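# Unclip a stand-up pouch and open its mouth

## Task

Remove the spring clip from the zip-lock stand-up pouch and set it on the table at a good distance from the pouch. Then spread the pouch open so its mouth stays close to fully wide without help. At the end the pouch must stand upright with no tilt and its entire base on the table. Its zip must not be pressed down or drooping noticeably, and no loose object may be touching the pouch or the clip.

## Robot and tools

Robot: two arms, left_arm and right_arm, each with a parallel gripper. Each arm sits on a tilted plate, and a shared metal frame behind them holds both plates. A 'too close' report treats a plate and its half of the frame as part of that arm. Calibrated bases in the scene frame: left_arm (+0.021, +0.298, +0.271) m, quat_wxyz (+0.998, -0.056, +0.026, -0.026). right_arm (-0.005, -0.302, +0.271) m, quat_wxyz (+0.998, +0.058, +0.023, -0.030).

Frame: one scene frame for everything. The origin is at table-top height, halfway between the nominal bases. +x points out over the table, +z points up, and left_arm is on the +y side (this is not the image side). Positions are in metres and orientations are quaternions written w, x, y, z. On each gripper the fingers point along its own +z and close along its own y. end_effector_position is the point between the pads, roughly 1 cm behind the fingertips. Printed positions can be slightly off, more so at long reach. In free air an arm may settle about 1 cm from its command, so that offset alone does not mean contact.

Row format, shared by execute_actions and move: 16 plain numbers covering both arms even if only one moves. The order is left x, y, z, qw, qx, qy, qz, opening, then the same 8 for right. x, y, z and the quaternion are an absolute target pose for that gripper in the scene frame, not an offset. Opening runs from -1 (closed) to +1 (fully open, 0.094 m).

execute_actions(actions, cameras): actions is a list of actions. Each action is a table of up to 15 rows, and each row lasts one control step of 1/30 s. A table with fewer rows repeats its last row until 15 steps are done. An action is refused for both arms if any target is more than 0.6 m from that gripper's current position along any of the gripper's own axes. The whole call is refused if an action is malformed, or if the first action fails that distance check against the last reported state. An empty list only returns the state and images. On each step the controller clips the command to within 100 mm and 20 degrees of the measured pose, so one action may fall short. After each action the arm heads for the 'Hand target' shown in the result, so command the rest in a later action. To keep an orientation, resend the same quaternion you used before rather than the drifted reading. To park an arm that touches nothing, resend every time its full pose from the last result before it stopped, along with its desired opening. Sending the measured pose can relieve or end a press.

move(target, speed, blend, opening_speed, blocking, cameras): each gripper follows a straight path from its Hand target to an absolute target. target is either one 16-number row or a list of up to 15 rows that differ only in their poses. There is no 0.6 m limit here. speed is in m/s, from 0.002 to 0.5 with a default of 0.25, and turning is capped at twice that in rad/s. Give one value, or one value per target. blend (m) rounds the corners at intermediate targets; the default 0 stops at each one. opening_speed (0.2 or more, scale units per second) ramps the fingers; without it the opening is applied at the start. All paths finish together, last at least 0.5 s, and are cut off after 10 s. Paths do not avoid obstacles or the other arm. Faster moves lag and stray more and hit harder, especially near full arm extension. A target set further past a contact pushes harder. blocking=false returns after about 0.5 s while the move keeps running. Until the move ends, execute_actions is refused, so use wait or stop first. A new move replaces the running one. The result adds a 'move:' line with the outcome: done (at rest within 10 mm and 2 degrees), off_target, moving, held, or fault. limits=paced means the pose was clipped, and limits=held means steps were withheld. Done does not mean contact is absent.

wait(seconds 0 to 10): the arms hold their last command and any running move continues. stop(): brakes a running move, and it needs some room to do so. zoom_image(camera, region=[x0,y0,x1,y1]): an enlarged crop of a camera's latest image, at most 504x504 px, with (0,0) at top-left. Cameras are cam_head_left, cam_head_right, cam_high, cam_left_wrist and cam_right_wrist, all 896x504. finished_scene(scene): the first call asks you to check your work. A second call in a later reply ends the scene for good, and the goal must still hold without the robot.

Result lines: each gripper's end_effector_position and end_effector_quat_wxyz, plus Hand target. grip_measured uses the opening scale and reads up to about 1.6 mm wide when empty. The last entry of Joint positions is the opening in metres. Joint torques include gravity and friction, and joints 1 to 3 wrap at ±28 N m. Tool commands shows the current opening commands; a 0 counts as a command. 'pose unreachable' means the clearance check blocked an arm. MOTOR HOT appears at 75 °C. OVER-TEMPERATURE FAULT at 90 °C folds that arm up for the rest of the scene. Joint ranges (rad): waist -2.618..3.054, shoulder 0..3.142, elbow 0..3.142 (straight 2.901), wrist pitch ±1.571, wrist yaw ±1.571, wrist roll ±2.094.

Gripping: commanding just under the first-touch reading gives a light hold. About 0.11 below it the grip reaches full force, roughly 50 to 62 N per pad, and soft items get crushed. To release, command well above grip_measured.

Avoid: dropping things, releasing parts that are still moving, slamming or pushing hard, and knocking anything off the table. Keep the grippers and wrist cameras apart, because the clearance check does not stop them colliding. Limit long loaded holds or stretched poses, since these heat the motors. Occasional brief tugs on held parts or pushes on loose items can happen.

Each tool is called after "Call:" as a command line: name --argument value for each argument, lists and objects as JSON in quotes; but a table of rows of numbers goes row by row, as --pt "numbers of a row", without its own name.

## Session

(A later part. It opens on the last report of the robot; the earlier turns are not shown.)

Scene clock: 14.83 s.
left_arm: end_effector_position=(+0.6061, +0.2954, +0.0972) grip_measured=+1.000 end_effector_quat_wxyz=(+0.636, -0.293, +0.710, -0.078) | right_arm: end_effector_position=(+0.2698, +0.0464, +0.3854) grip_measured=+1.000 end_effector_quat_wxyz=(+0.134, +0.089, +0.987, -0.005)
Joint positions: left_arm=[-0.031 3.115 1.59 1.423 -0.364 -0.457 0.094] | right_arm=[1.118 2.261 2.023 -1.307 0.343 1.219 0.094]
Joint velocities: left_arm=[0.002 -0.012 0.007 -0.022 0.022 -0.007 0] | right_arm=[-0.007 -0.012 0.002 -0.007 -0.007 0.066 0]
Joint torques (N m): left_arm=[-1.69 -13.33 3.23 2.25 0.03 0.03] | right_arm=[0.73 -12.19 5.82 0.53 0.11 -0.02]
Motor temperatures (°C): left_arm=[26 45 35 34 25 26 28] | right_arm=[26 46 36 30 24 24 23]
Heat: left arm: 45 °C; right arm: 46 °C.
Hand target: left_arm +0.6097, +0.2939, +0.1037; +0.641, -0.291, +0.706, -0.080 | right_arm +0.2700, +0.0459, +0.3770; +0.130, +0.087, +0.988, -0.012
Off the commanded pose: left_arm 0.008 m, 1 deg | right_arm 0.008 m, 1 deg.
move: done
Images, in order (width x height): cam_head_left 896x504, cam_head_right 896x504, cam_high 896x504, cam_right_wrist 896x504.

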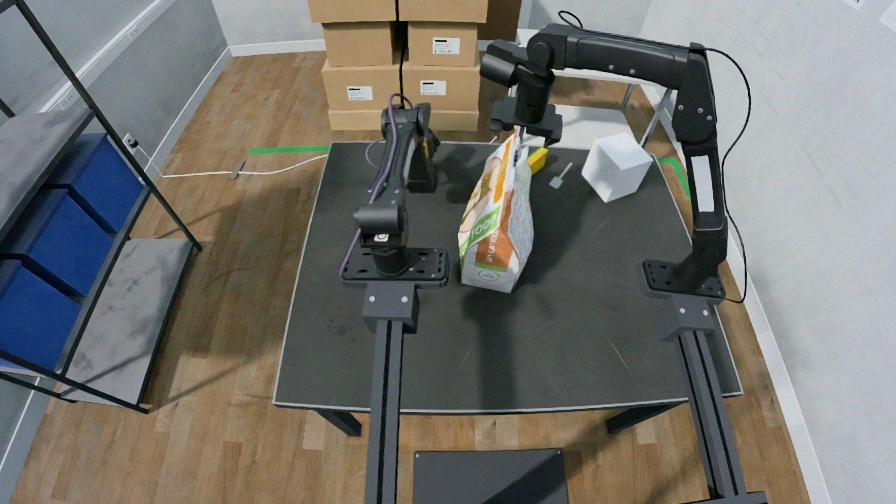

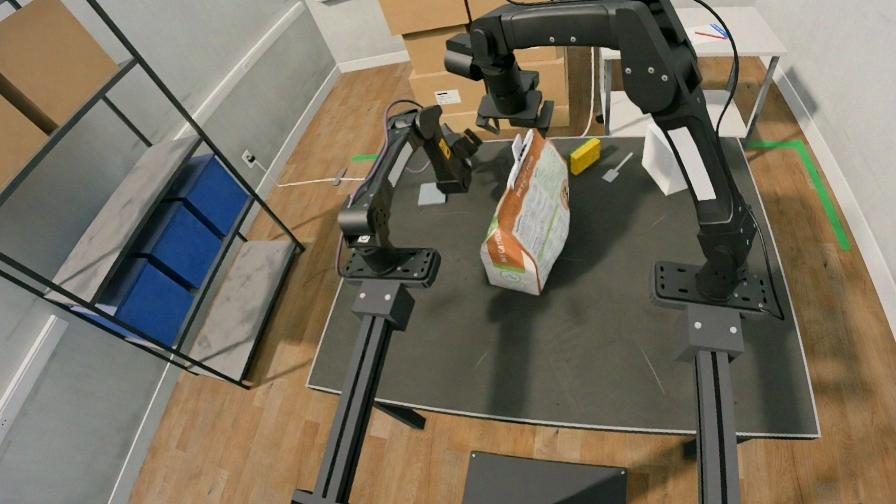

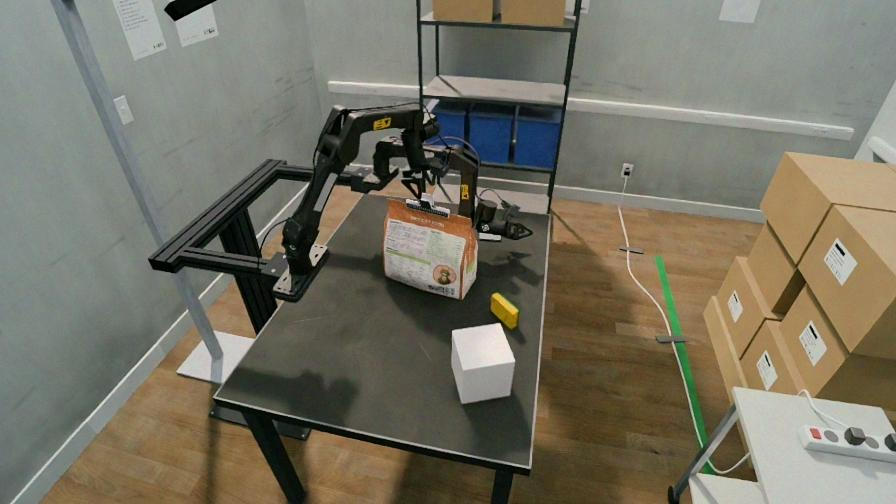

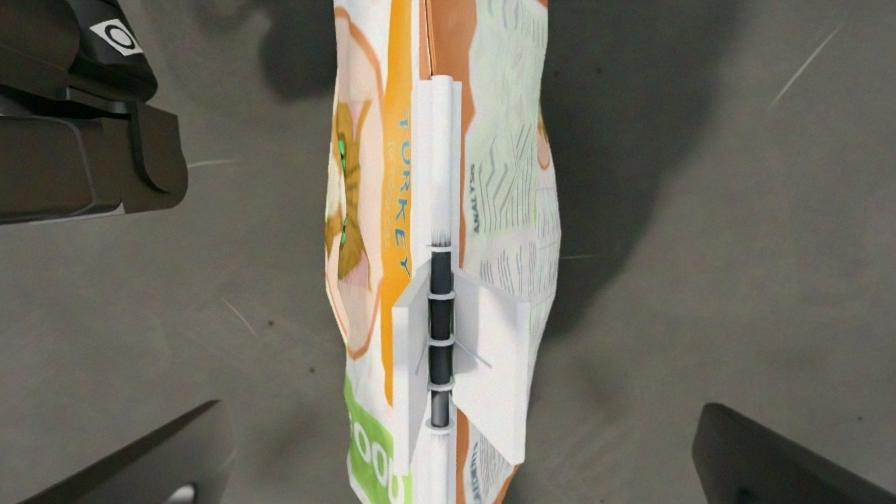

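Call:
move --target '[0.6097,0.2939,0.1037,0.641,-0.291,0.706,-0.080,1,0.265,0.047,0.350,0.109,0.0866,0.990,-0.0095,1]' --speed 0.06 --cameras '["cam_right_wrist","cam_head_right","cam_high"]'

Call:
zoom_image --camera "cam_high" --region '[370, 140, 490, 260]'

Call:
zoom_image --camera "cam_head_right" --region '[450, 80, 590, 220]'

Scene clock: 16.37 s.
left_arm: end_effector_position=(+0.6061, +0.2954, +0.0972) grip_measured=+1.000 end_effector_quat_wxyz=(+0.636, -0.293, +0.710, -0.078) | right_arm: end_effector_position=(+0.2651, +0.0480, +0.3610) grip_measured=+1.000 end_effector_quat_wxyz=(+0.114, +0.089, +0.989, +0.000)
Joint positions: left_arm=[-0.031 3.115 1.59 1.423 -0.364 -0.457 0.094] | right_arm=[1.109 2.261 1.934 -1.224 0.303 1.212 0.094]
Joint velocities: left_arm=[-0.007 -0.002 -0.012 0.037 -0.022 0.095 0] | right_arm=[-0.017 0.007 0.007 0.037 0.007 0.007 0]
Joint torques (N m): left_arm=[-1.72 -13.33 3.26 2.25 0.03 0.04] | right_arm=[0.65 -11.69 5.91 0.52 0.09 -0.02]
Motor temperatures (°C): left_arm=[26 45 35 35 25 26 28] | right_arm=[26 46 36 30 24 24 23]
Heat: left arm: 45 °C; right arm: 46 °C.
Hand target: left_arm +0.6097, +0.2939, +0.1037; +0.641, -0.291, +0.706, -0.080 | right_arm +0.2650, +0.0471, +0.3501; +0.109, +0.086, +0.990, -0.009
Off the commanded pose: left_arm 0.008 m, 1 deg | right_arm 0.011 m, 1 deg.
move: off_target (right_arm)
Images, in order (width x height): cam_head_right 896x504, cam_high 896x504, cam_right_wrist 896x504.

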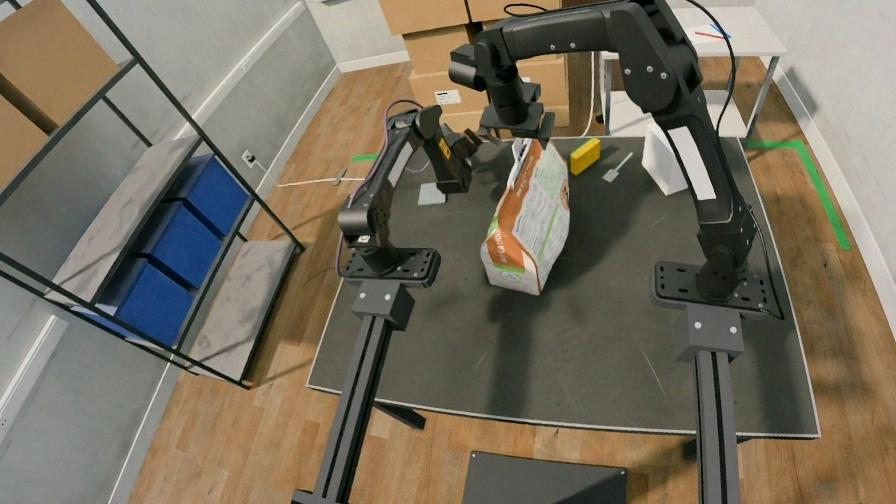

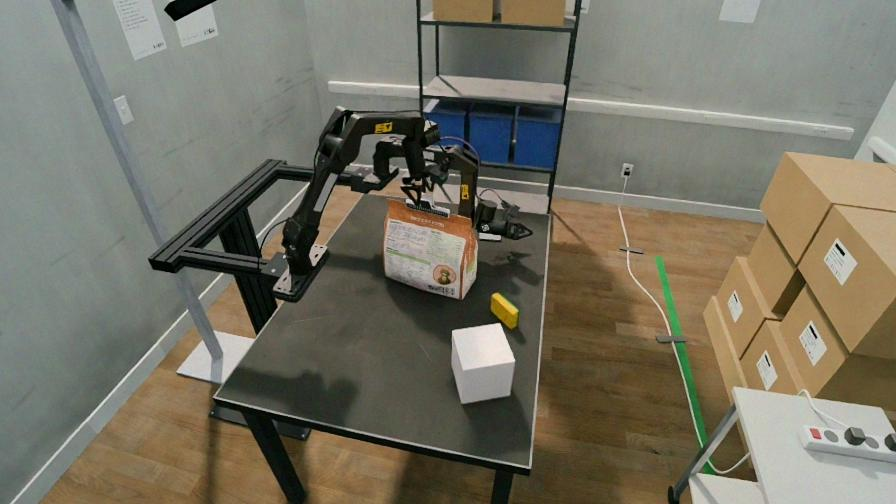

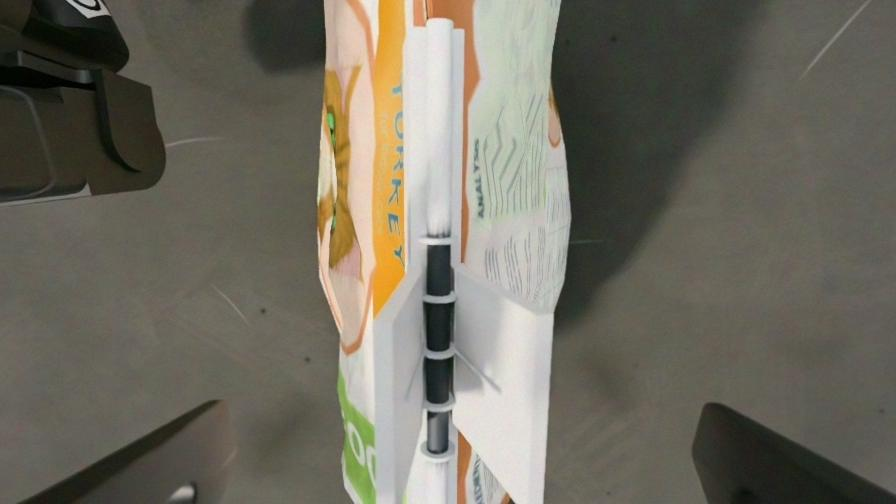

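Scaled by 4.200 from the camera's 896x504 image, which has a finer 1280x720 frame.

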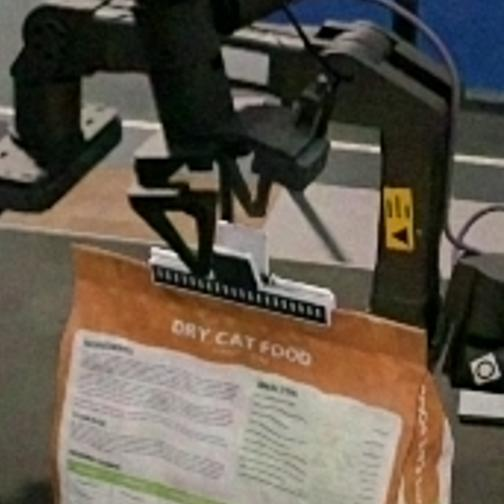

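Scaled by 3.600 from the camera's 896x504 image, which has a finer 1280x720 frame.

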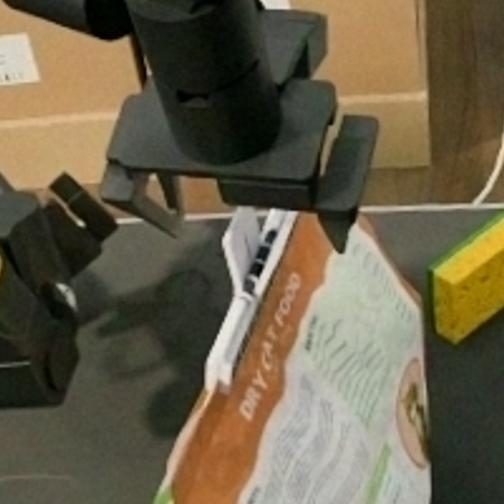

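Call:
move --target '[0.6097,0.2939,0.1037,0.641,-0.291,0.706,-0.080,1,0.263,0.048,0.318,0.0957,0.0867,0.9916,-0.0084,1]' --speed 0.06 --cameras '["cam_right_wrist","cam_head_right","cam_high"]'

Call:
zoom_image --camera "cam_high" --region '[370, 140, 490, 260]'

Call:
zoom_image --camera "cam_head_right" --region '[450, 80, 590, 220]'

Scene clock: 17.80 s.
left_arm: end_effector_position=(+0.6061, +0.2954, +0.0972) grip_measured=+1.000 end_effector_quat_wxyz=(+0.636, -0.293, +0.710, -0.078) | right_arm: end_effector_position=(+0.2634, +0.0493, +0.3288) grip_measured=+1.000 end_effector_quat_wxyz=(+0.101, +0.089, +0.991, +0.000)
Joint positions: left_arm=[-0.031 3.115 1.59 1.423 -0.364 -0.457 0.094] | right_arm=[1.097 2.282 1.845 -1.123 0.278 1.203 0.094]
Joint velocities: left_arm=[0.002 -0.002 -0.012 -0.007 0.081 -0.081 0] | right_arm=[-0.002 0.002 0.007 0.007 0.007 0.037 0]
Joint torques (N m): left_arm=[-1.7 -13.33 3.23 2.25 0.03 0.03] | right_arm=[0.66 -11.81 5.97 0.49 0.07 -0.02]
Motor temperatures (°C): left_arm=[26 46 35 35 25 26 28] | right_arm=[26 46 36 30 24 24 23]
Heat: left arm: 46 °C; right arm: 46 °C.
Hand target: left_arm +0.6097, +0.2939, +0.1037; +0.641, -0.291, +0.706, -0.080 | right_arm +0.2631, +0.0479, +0.3181; +0.096, +0.087, +0.992, -0.008
Off the commanded pose: left_arm 0.008 m, 1 deg | right_arm 0.011 m, 1 deg.
move: off_target (right_arm)
Images, in order (width x height): cam_head_right 896x504, cam_high 896x504, cam_right_wrist 896x504.

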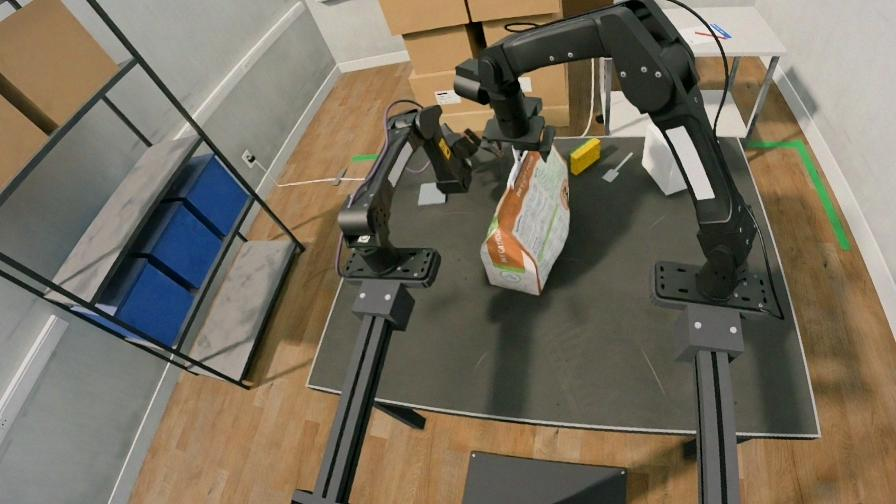

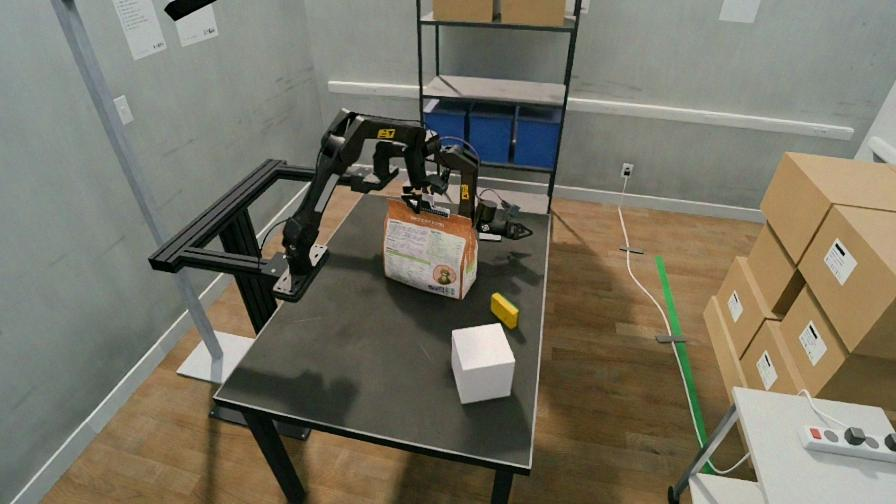

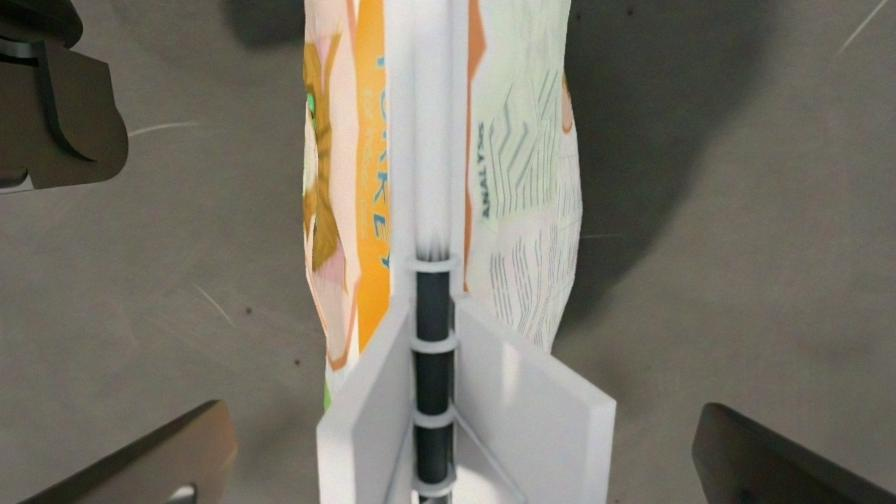

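Scaled by 4.200 from the camera's 896x504 image, which has a finer 1280x720 frame.

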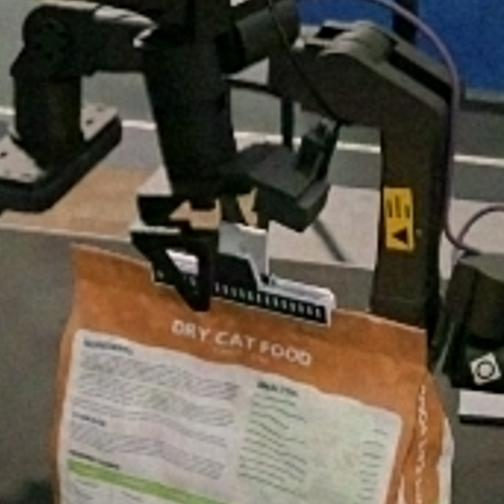

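Scaled by 3.600 from the camera's 896x504 image, which has a finer 1280x720 frame.

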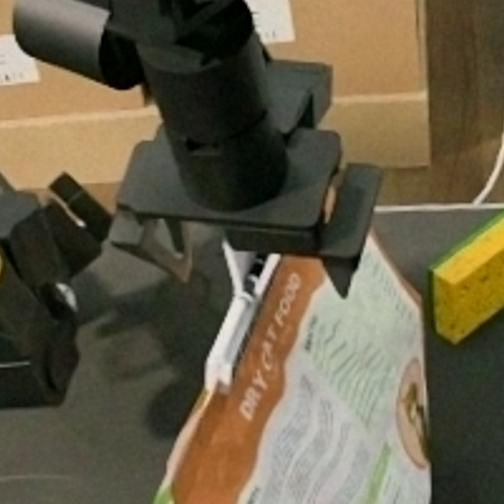

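Call:
move --target '[0.6097,0.2939,0.1037,0.641,-0.291,0.706,-0.080,1,0.263,0.048,0.318,0.0957,0.0867,0.9916,-0.0084,-0.9]' --opening_speed 1.0 --cameras '["cam_right_wrist","cam_head_right"]'

Scene clock: 21.03 s.
left_arm: end_effector_position=(+0.6061, +0.2954, +0.0972) grip_measured=+1.000 end_effector_quat_wxyz=(+0.636, -0.293, +0.710, -0.078) | right_arm: end_effector_position=(+0.2638, +0.0509, +0.3288) grip_measured=-0.677 end_effector_quat_wxyz=(+0.101, +0.089, +0.991, +0.004)
Joint positions: left_arm=[-0.031 3.115 1.59 1.423 -0.364 -0.457 0.094] | right_arm=[1.097 2.282 1.845 -1.117 0.275 1.202 0.015]
Joint velocities: left_arm=[-0.012 -0.012 -0.007 0.007 -0.007 0.051 0] | right_arm=[0.002 -0.017 0.002 0.022 -0.037 0.095 0]
Joint torques (N m): left_arm=[-1.69 -13.34 3.23 2.24 0.02 0.02] | right_arm=[0.68 -11.9 5.9 0.45 0.1 -0.01]
Motor temperatures (°C): left_arm=[26 47 35 35 25 26 28] | right_arm=[26 48 36 29 24 24 23]
Heat: left arm: 47 °C; right arm: 48 °C.
Hand target: left_arm +0.6097, +0.2939, +0.1037; +0.641, -0.291, +0.706, -0.080 | right_arm +0.2629, +0.0478, +0.3181; +0.096, +0.087, +0.992, -0.009
Off the commanded pose: left_arm 0.008 m, 1 deg | right_arm 0.011 m, 2 deg.
move: off_target (right_arm)
Images, in order (width x height): cam_head_right 896x504, cam_right_wrist 896x504.

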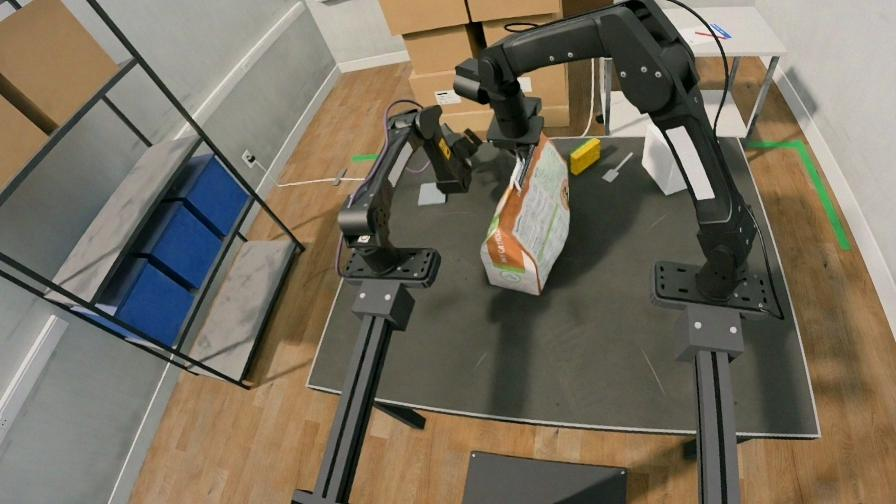

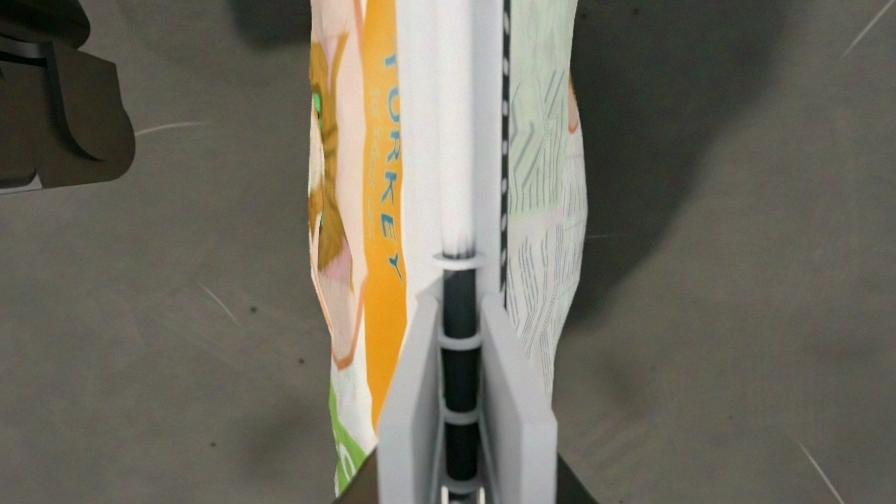

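Call:
move --target '[0.6097,0.2939,0.1037,0.641,-0.291,0.706,-0.080,1,0.263,0.048,0.38,0.0957,0.0867,0.9916,-0.0084,-0.9]' --speed 0.06 --cameras '["cam_right_wrist","cam_head_right","cam_high"]'

Call:
zoom_image --camera "cam_high" --region '[370, 120, 490, 240]'

Scene clock: 23.13 s.
left_arm: end_effector_position=(+0.6061, +0.2954, +0.0972) grip_measured=+1.000 end_effector_quat_wxyz=(+0.636, -0.293, +0.710, -0.078) | right_arm: end_effector_position=(+0.2649, +0.0437, +0.3782) grip_measured=-0.678 end_effector_quat_wxyz=(+0.095, +0.089, +0.991, -0.008)
Joint positions: left_arm=[-0.031 3.115 1.59 1.423 -0.364 -0.457 0.094] | right_arm=[1.097 2.282 2.044 -1.343 0.275 1.207 0.015]
Joint velocities: left_arm=[-0.017 -0.017 0.002 -0.022 -0.007 0.022 0] | right_arm=[-0.017 0.007 -0.012 0.051 -0.007 0.037 0.001]
Joint torques (N m): left_arm=[-1.66 -13.34 3.23 2.25 0.02 0.03] | right_arm=[1.69 -12.55 8.7 0.22 0.1 0.07]
Motor temperatures (°C): left_arm=[26 47 35 35 25 26 28] | right_arm=[26 48 36 29 24 24 23]
Heat: left arm: 47 °C; right arm: 48 °C.
Hand target: left_arm +0.6097, +0.2939, +0.1037; +0.641, -0.291, +0.706, -0.080 | right_arm +0.2627, +0.0476, +0.3800; +0.096, +0.087, +0.992, -0.008
Off the commanded pose: left_arm 0.008 m, 1 deg | right_arm 0.005 m, 0 deg.
move: done
Images, in order (width x height): cam_head_right 896x504, cam_high 896x504, cam_right_wrist 896x504.

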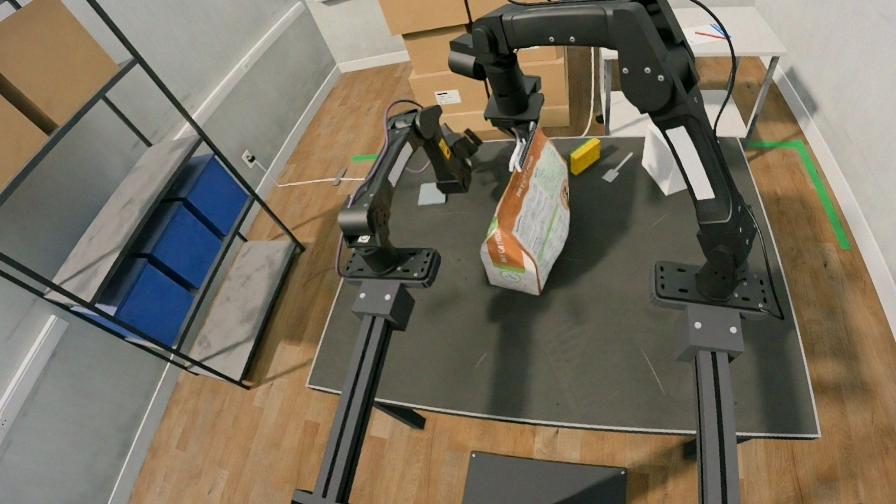

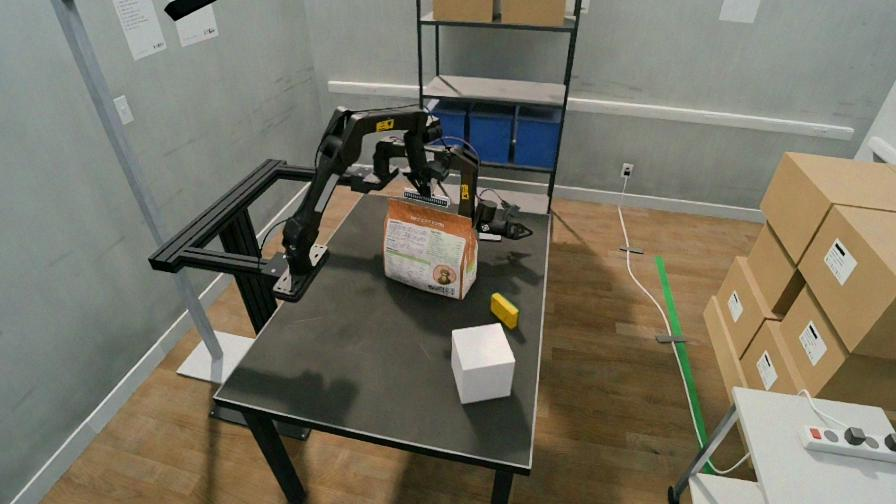

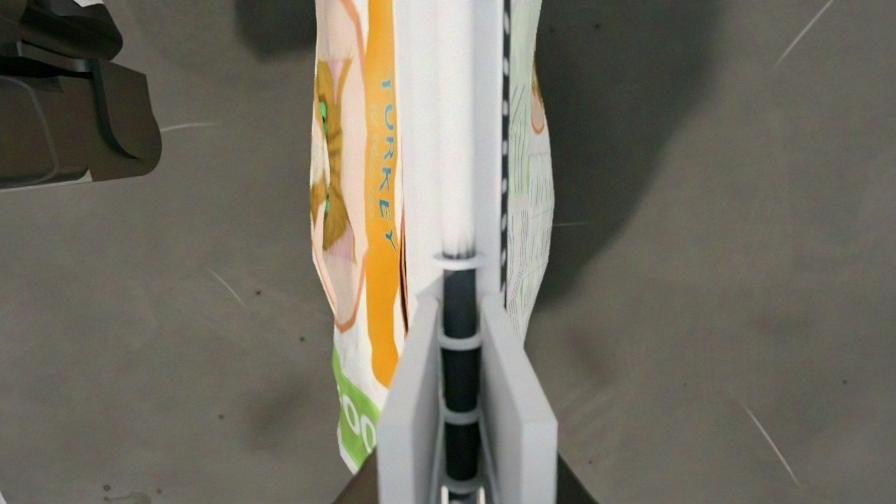

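Scaled by 4.200 from the camera's 896x504 image, which has a finer 1280x720 frame.

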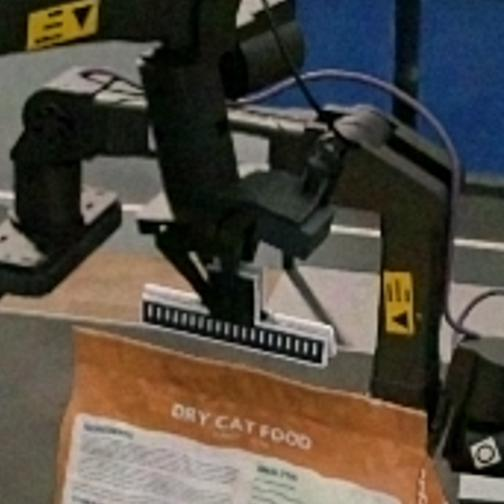

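Call:
move --pt "0.6097 0.2939 0.1037 0.641 -0.291 0.706 -0.080 1 0.27 0.045 0.43 0.1302 0.0866 0.9877 -0.0114 -0.9" --pt "0.6097 0.2939 0.1037 0.641 -0.291 0.706 -0.080 1 0.32 -0.20 0.36 0.0957 0.0867 0.9916 -0.0084 -0.9" --pt "0.6097 0.2939 0.1037 0.641 -0.291 0.706 -0.080 1 0.33 -0.32 0.16 0.0957 0.0867 0.9916 -0.0084 -0.9" --speed '[0.12,0.2,0.2]' --blend 0.04 --cameras '["cam_right_wrist","cam_head_right","cam_high"]'

Scene clock: 27.23 s.
left_arm: end_effector_position=(+0.6061, +0.2954, +0.0972) grip_measured=+1.000 end_effector_quat_wxyz=(+0.636, -0.293, +0.710, -0.078) | right_arm: end_effector_position=(+0.3390, -0.3217, +0.1637) grip_measured=-0.678 end_effector_quat_wxyz=(+0.095, +0.090, +0.991, -0.013)
Joint positions: left_arm=[-0.031 3.115 1.59 1.423 -0.364 -0.457 0.094] | right_arm=[0.046 2.05 0.873 -0.159 0.154 0.139 0.015]
Joint velocities: left_arm=[-0.007 -0.012 0.002 0.007 -0.007 0.022 0] | right_arm=[-0.007 0.007 -0.007 0.051 0.007 -0.051 -0.001]
Joint torques (N m): left_arm=[-1.69 -13.33 3.22 2.25 0.02 0.02] | right_arm=[0.77 -8.83 3.99 0.81 -0.09 -0.01]
Motor temperatures (°C): left_arm=[26 48 35 35 25 26 28] | right_arm=[26 49 36 29 24 24 24]
Heat: left arm: 48 °C; right arm: 49 °C.
Hand target: left_arm +0.6097, +0.2939, +0.1037; +0.641, -0.291, +0.706, -0.080 | right_arm +0.3378, -0.3195, +0.1591; +0.093, +0.087, +0.992, -0.008
Off the commanded pose: left_arm 0.008 m, 1 deg | right_arm 0.010 m, 1 deg.
move: done; blend cut to 0.0253 m at target 1
Images, in order (width x height): cam_head_right 896x504, cam_high 896x504, cam_right_wrist 896x504.

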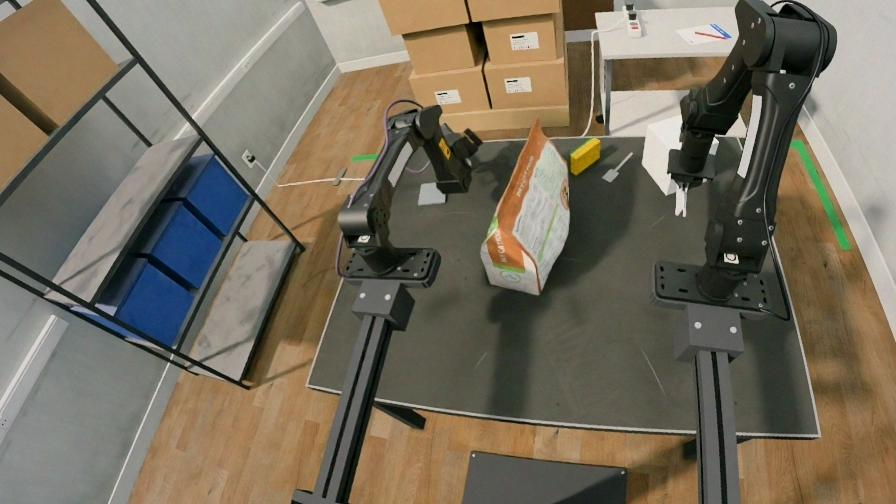

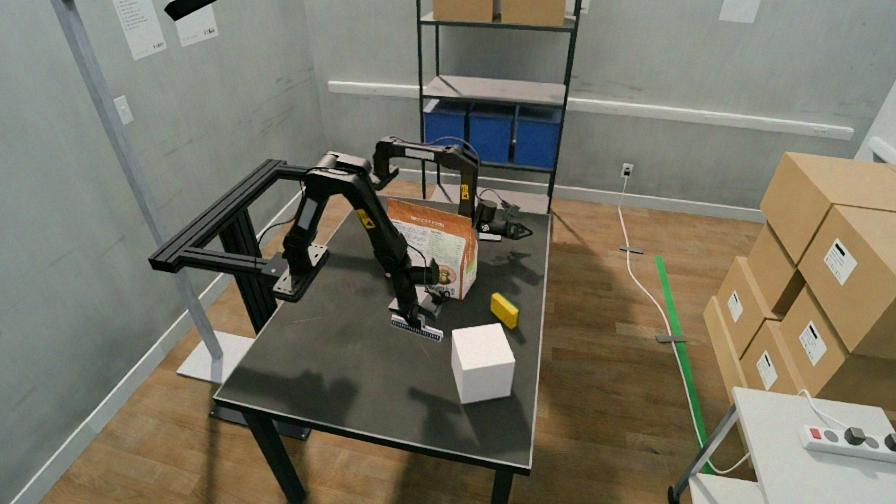

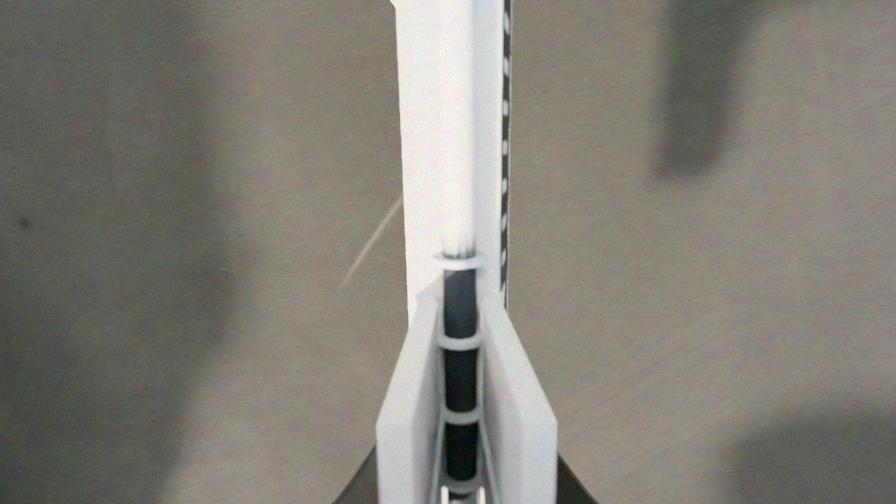

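Call:
move --target '[0.6097,0.2939,0.1037,0.641,-0.291,0.706,-0.080,1,0.31,-0.32,0.075,0.0957,0.0867,0.9916,-0.0084,-0.9]' --speed 0.1 --cameras '["cam_right_wrist","cam_head_right","cam_high"]'

Call:
zoom_image --camera "cam_high" --region '[350, 270, 490, 410]'

Call:
zoom_image --camera "cam_head_right" --region '[600, 130, 740, 270]'

Scene clock: 29.27 s.
left_arm: end_effector_position=(+0.6061, +0.2954, +0.0972) grip_measured=+1.000 end_effector_quat_wxyz=(+0.636, -0.293, +0.710, -0.078) | right_arm: end_effector_position=(+0.3131, -0.3214, +0.0785) grip_measured=-0.678 end_effector_quat_wxyz=(+0.098, +0.088, +0.991, -0.013)
Joint positions: left_arm=[-0.031 3.115 1.59 1.423 -0.364 -0.457 0.094] | right_arm=[0.01 2.342 0.784 0.234 0.145 0.098 0.015]
Joint velocities: left_arm=[-0.002 0.002 -0.002 -0.081 0.037 0.037 0] | right_arm=[-0.002 0.007 0.007 0.037 -0.007 -0.066 -0.001]
Joint torques (N m): left_arm=[-1.68 -13.35 3.25 2.24 0.03 0.03] | right_arm=[0.47 -8.85 2.06 0.84 -0.1 -0.04]
Motor temperatures (°C): left_arm=[26 48 35 35 25 26 28] | right_arm=[26 48 36 29 24 24 24]
Heat: left arm: 48 °C; right arm: 48 °C.
Hand target: left_arm +0.6097, +0.2939, +0.1037; +0.641, -0.291, +0.706, -0.080 | right_arm +0.3099, -0.3204, +0.0739; +0.095, +0.087, +0.992, -0.008
Off the commanded pose: left_arm 0.008 m, 1 deg | right_arm 0.005 m, 1 deg.
move: done
Images, in order (width x height): cam_head_right 896x504, cam_high 896x504, cam_right_wrist 896x504.

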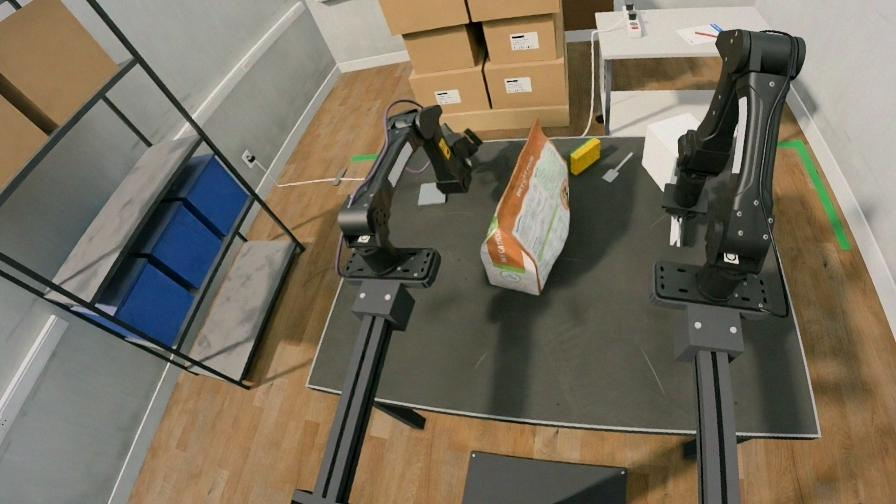

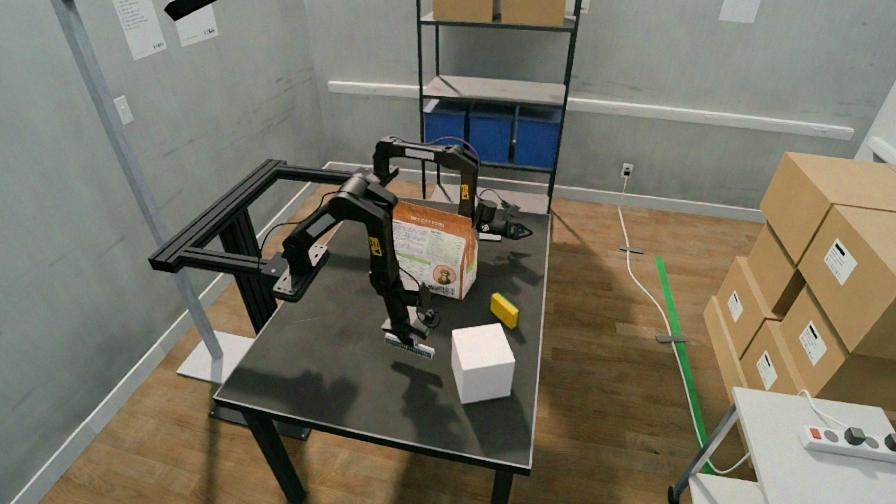

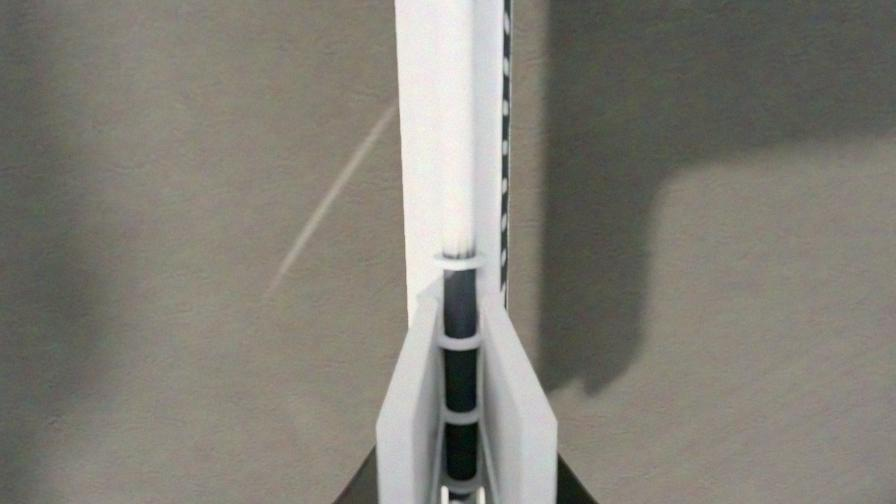

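Scaled by 3.600 from the camera's 896x504 image, which has a finer 1280x720 frame.

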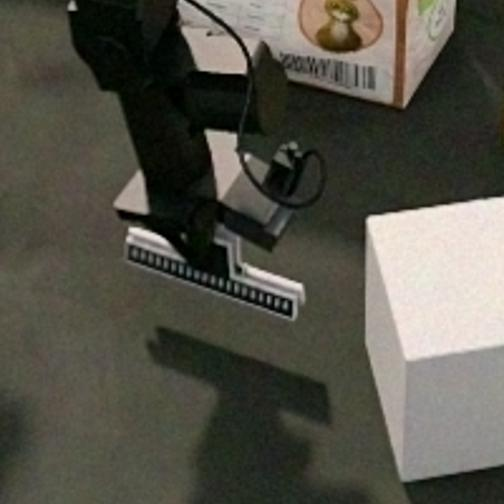

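Scaled by 3.600 from the camera's 896x504 image, which has a finer 1280x720 frame.

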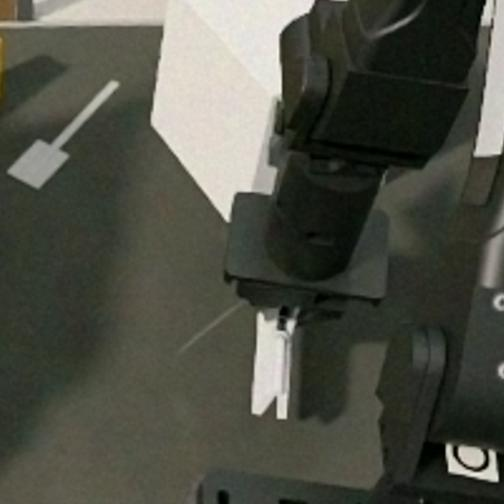

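Call:
move --target '[0.6097,0.2939,0.1037,0.641,-0.291,0.706,-0.080,1,0.31,-0.32,0.05,0.0957,0.0867,0.9916,-0.0084,-0.9]' --speed 0.04 --cameras '["cam_right_wrist","cam_head_right","cam_high"]'

Call:
zoom_image --camera "cam_high" --region '[350, 270, 490, 410]'

Scene clock: 30.70 s.
left_arm: end_effector_position=(+0.6061, +0.2954, +0.0972) grip_measured=+1.000 end_effector_quat_wxyz=(+0.636, -0.293, +0.710, -0.078) | right_arm: end_effector_position=(+0.3086, -0.3207, +0.0546) grip_measured=-0.678 end_effector_quat_wxyz=(+0.094, +0.087, +0.992, -0.013)
Joint positions: left_arm=[-0.031 3.115 1.59 1.423 -0.364 -0.457 0.094] | right_arm=[0.002 2.442 0.805 0.306 0.143 0.09 0.015]
Joint velocities: left_arm=[0.002 0.012 0.007 0.007 0.081 -0.066 0] | right_arm=[-0.007 -0.007 -0.002 0.022 0.037 0.066 -0.002]
Joint torques (N m): left_arm=[-1.69 -13.33 3.26 2.24 0.03 0.03] | right_arm=[0.47 -8.66 2.77 0.81 -0.11 -0.03]
Motor temperatures (°C): left_arm=[26 49 35 35 25 26 28] | right_arm=[26 48 36 29 24 24 24]
Heat: left arm: 49 °C; right arm: 48 °C.
Hand target: left_arm +0.6097, +0.2939, +0.1037; +0.641, -0.291, +0.706, -0.080 | right_arm +0.3099, -0.3200, +0.0499; +0.096, +0.087, +0.992, -0.009
Off the commanded pose: left_arm 0.008 m, 1 deg | right_arm 0.005 m, 1 deg.
move: done
Images, in order (width x height): cam_head_right 896x504, cam_high 896x504, cam_right_wrist 896x504.

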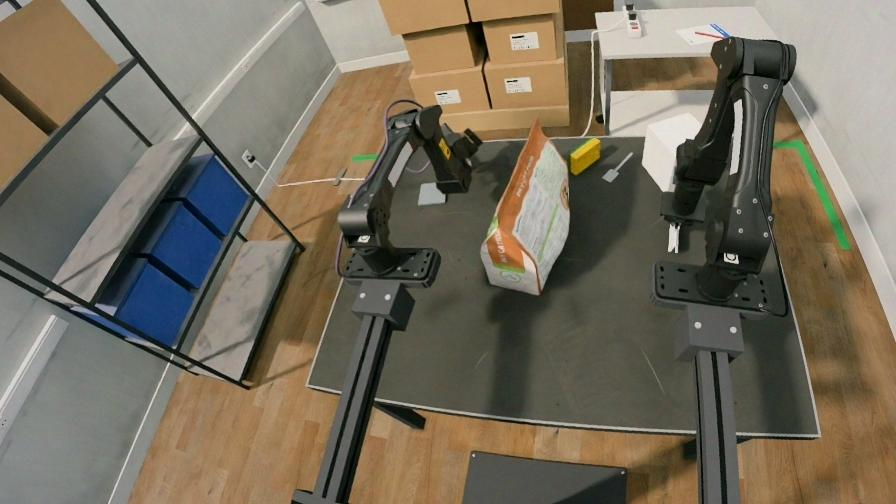

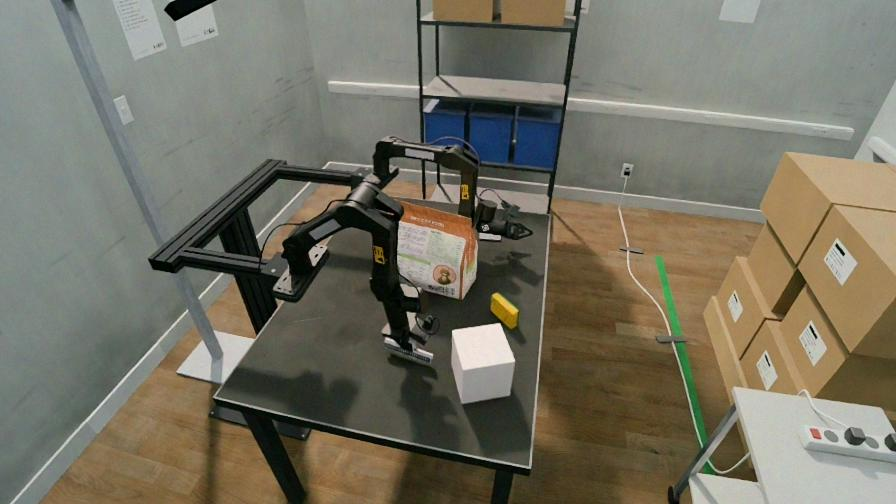

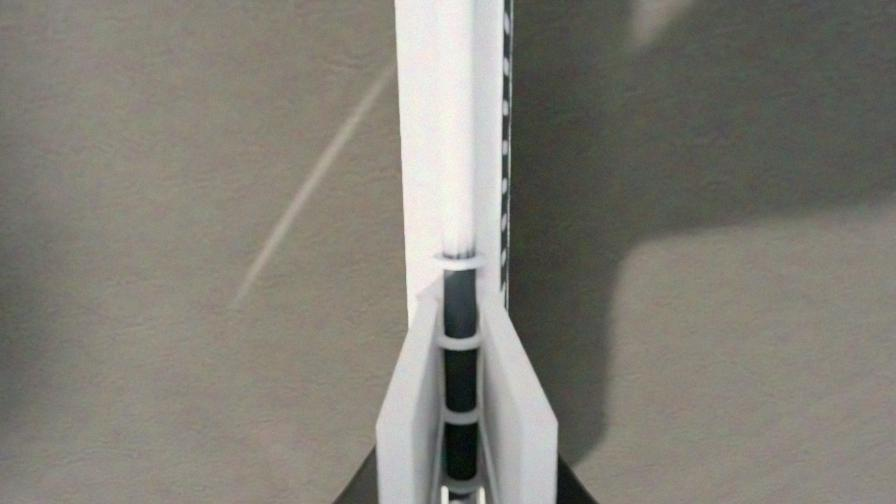

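Scaled by 3.600 from the camera's 896x504 image, which has a finer 1280x720 frame.

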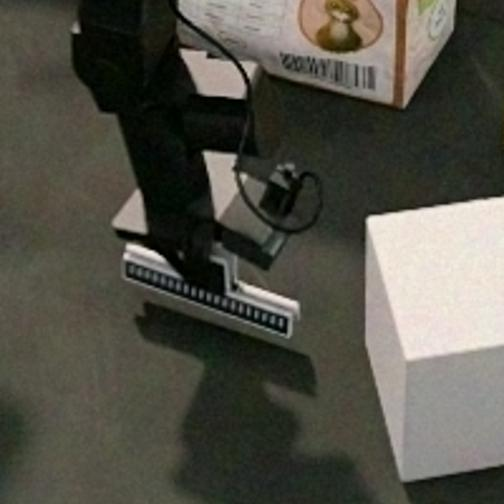

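Call:
move --target '[0.6097,0.2939,0.1037,0.641,-0.291,0.706,-0.080,1,0.31,-0.32,0.036,0.0957,0.0867,0.9916,-0.0084,-0.9]' --speed 0.03 --cameras '["cam_high"]'

Call:
zoom_image --camera "cam_high" --region '[350, 270, 490, 410]'

Scene clock: 32.97 s.
left_arm: end_effector_position=(+0.6061, +0.2954, +0.0972) grip_measured=+1.000 end_effector_quat_wxyz=(+0.636, -0.293, +0.710, -0.078) | right_arm: end_effector_position=(+0.3099, -0.3208, +0.0410) grip_measured=-0.678 end_effector_quat_wxyz=(+0.095, +0.087, +0.992, -0.013)
Joint positions: left_arm=[-0.031 3.115 1.59 1.423 -0.364 -0.457 0.094] | right_arm=[-0.003 2.501 0.831 0.342 0.141 0.085 0.015]
Joint velocities: left_arm=[-0.012 -0.007 0.017 -0.037 0.037 0.007 0] | right_arm=[0.002 -0.002 -0.007 0.022 0.022 -0.007 0]
Joint torques (N m): left_arm=[-1.72 -13.35 3.23 2.25 0.03 0.03] | right_arm=[0.49 -8.76 2.43 0.81 -0.1 -0.02]
Motor temperatures (°C): left_arm=[26 49 35 35 25 26 28] | right_arm=[26 48 36 29 24 24 24]
Heat: left arm: 49 °C; right arm: 48 °C.
Hand target: left_arm +0.6097, +0.2939, +0.1037; +0.641, -0.291, +0.706, -0.080 | right_arm +0.3099, -0.3200, +0.0360; +0.096, +0.087, +0.992, -0.008
Off the commanded pose: left_arm 0.008 m, 1 deg | right_arm 0.005 m, 1 deg.
move: done
Images, in order (width x height): cam_high 896x504.

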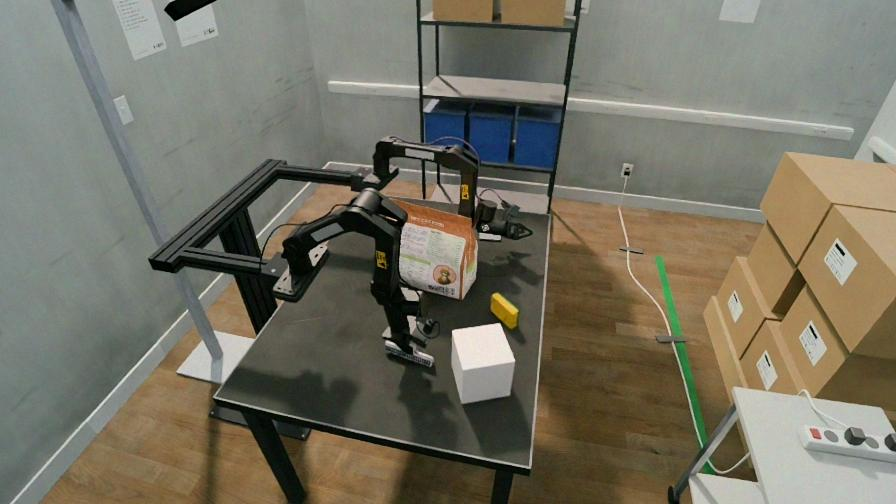

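Scaled by 3.600 from the camera's 896x504 image, which has a finer 1280x720 frame.

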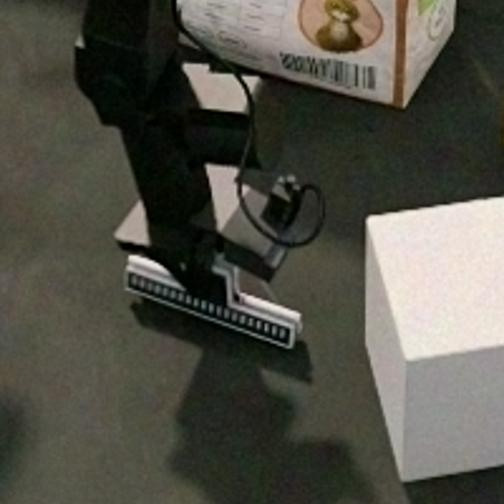

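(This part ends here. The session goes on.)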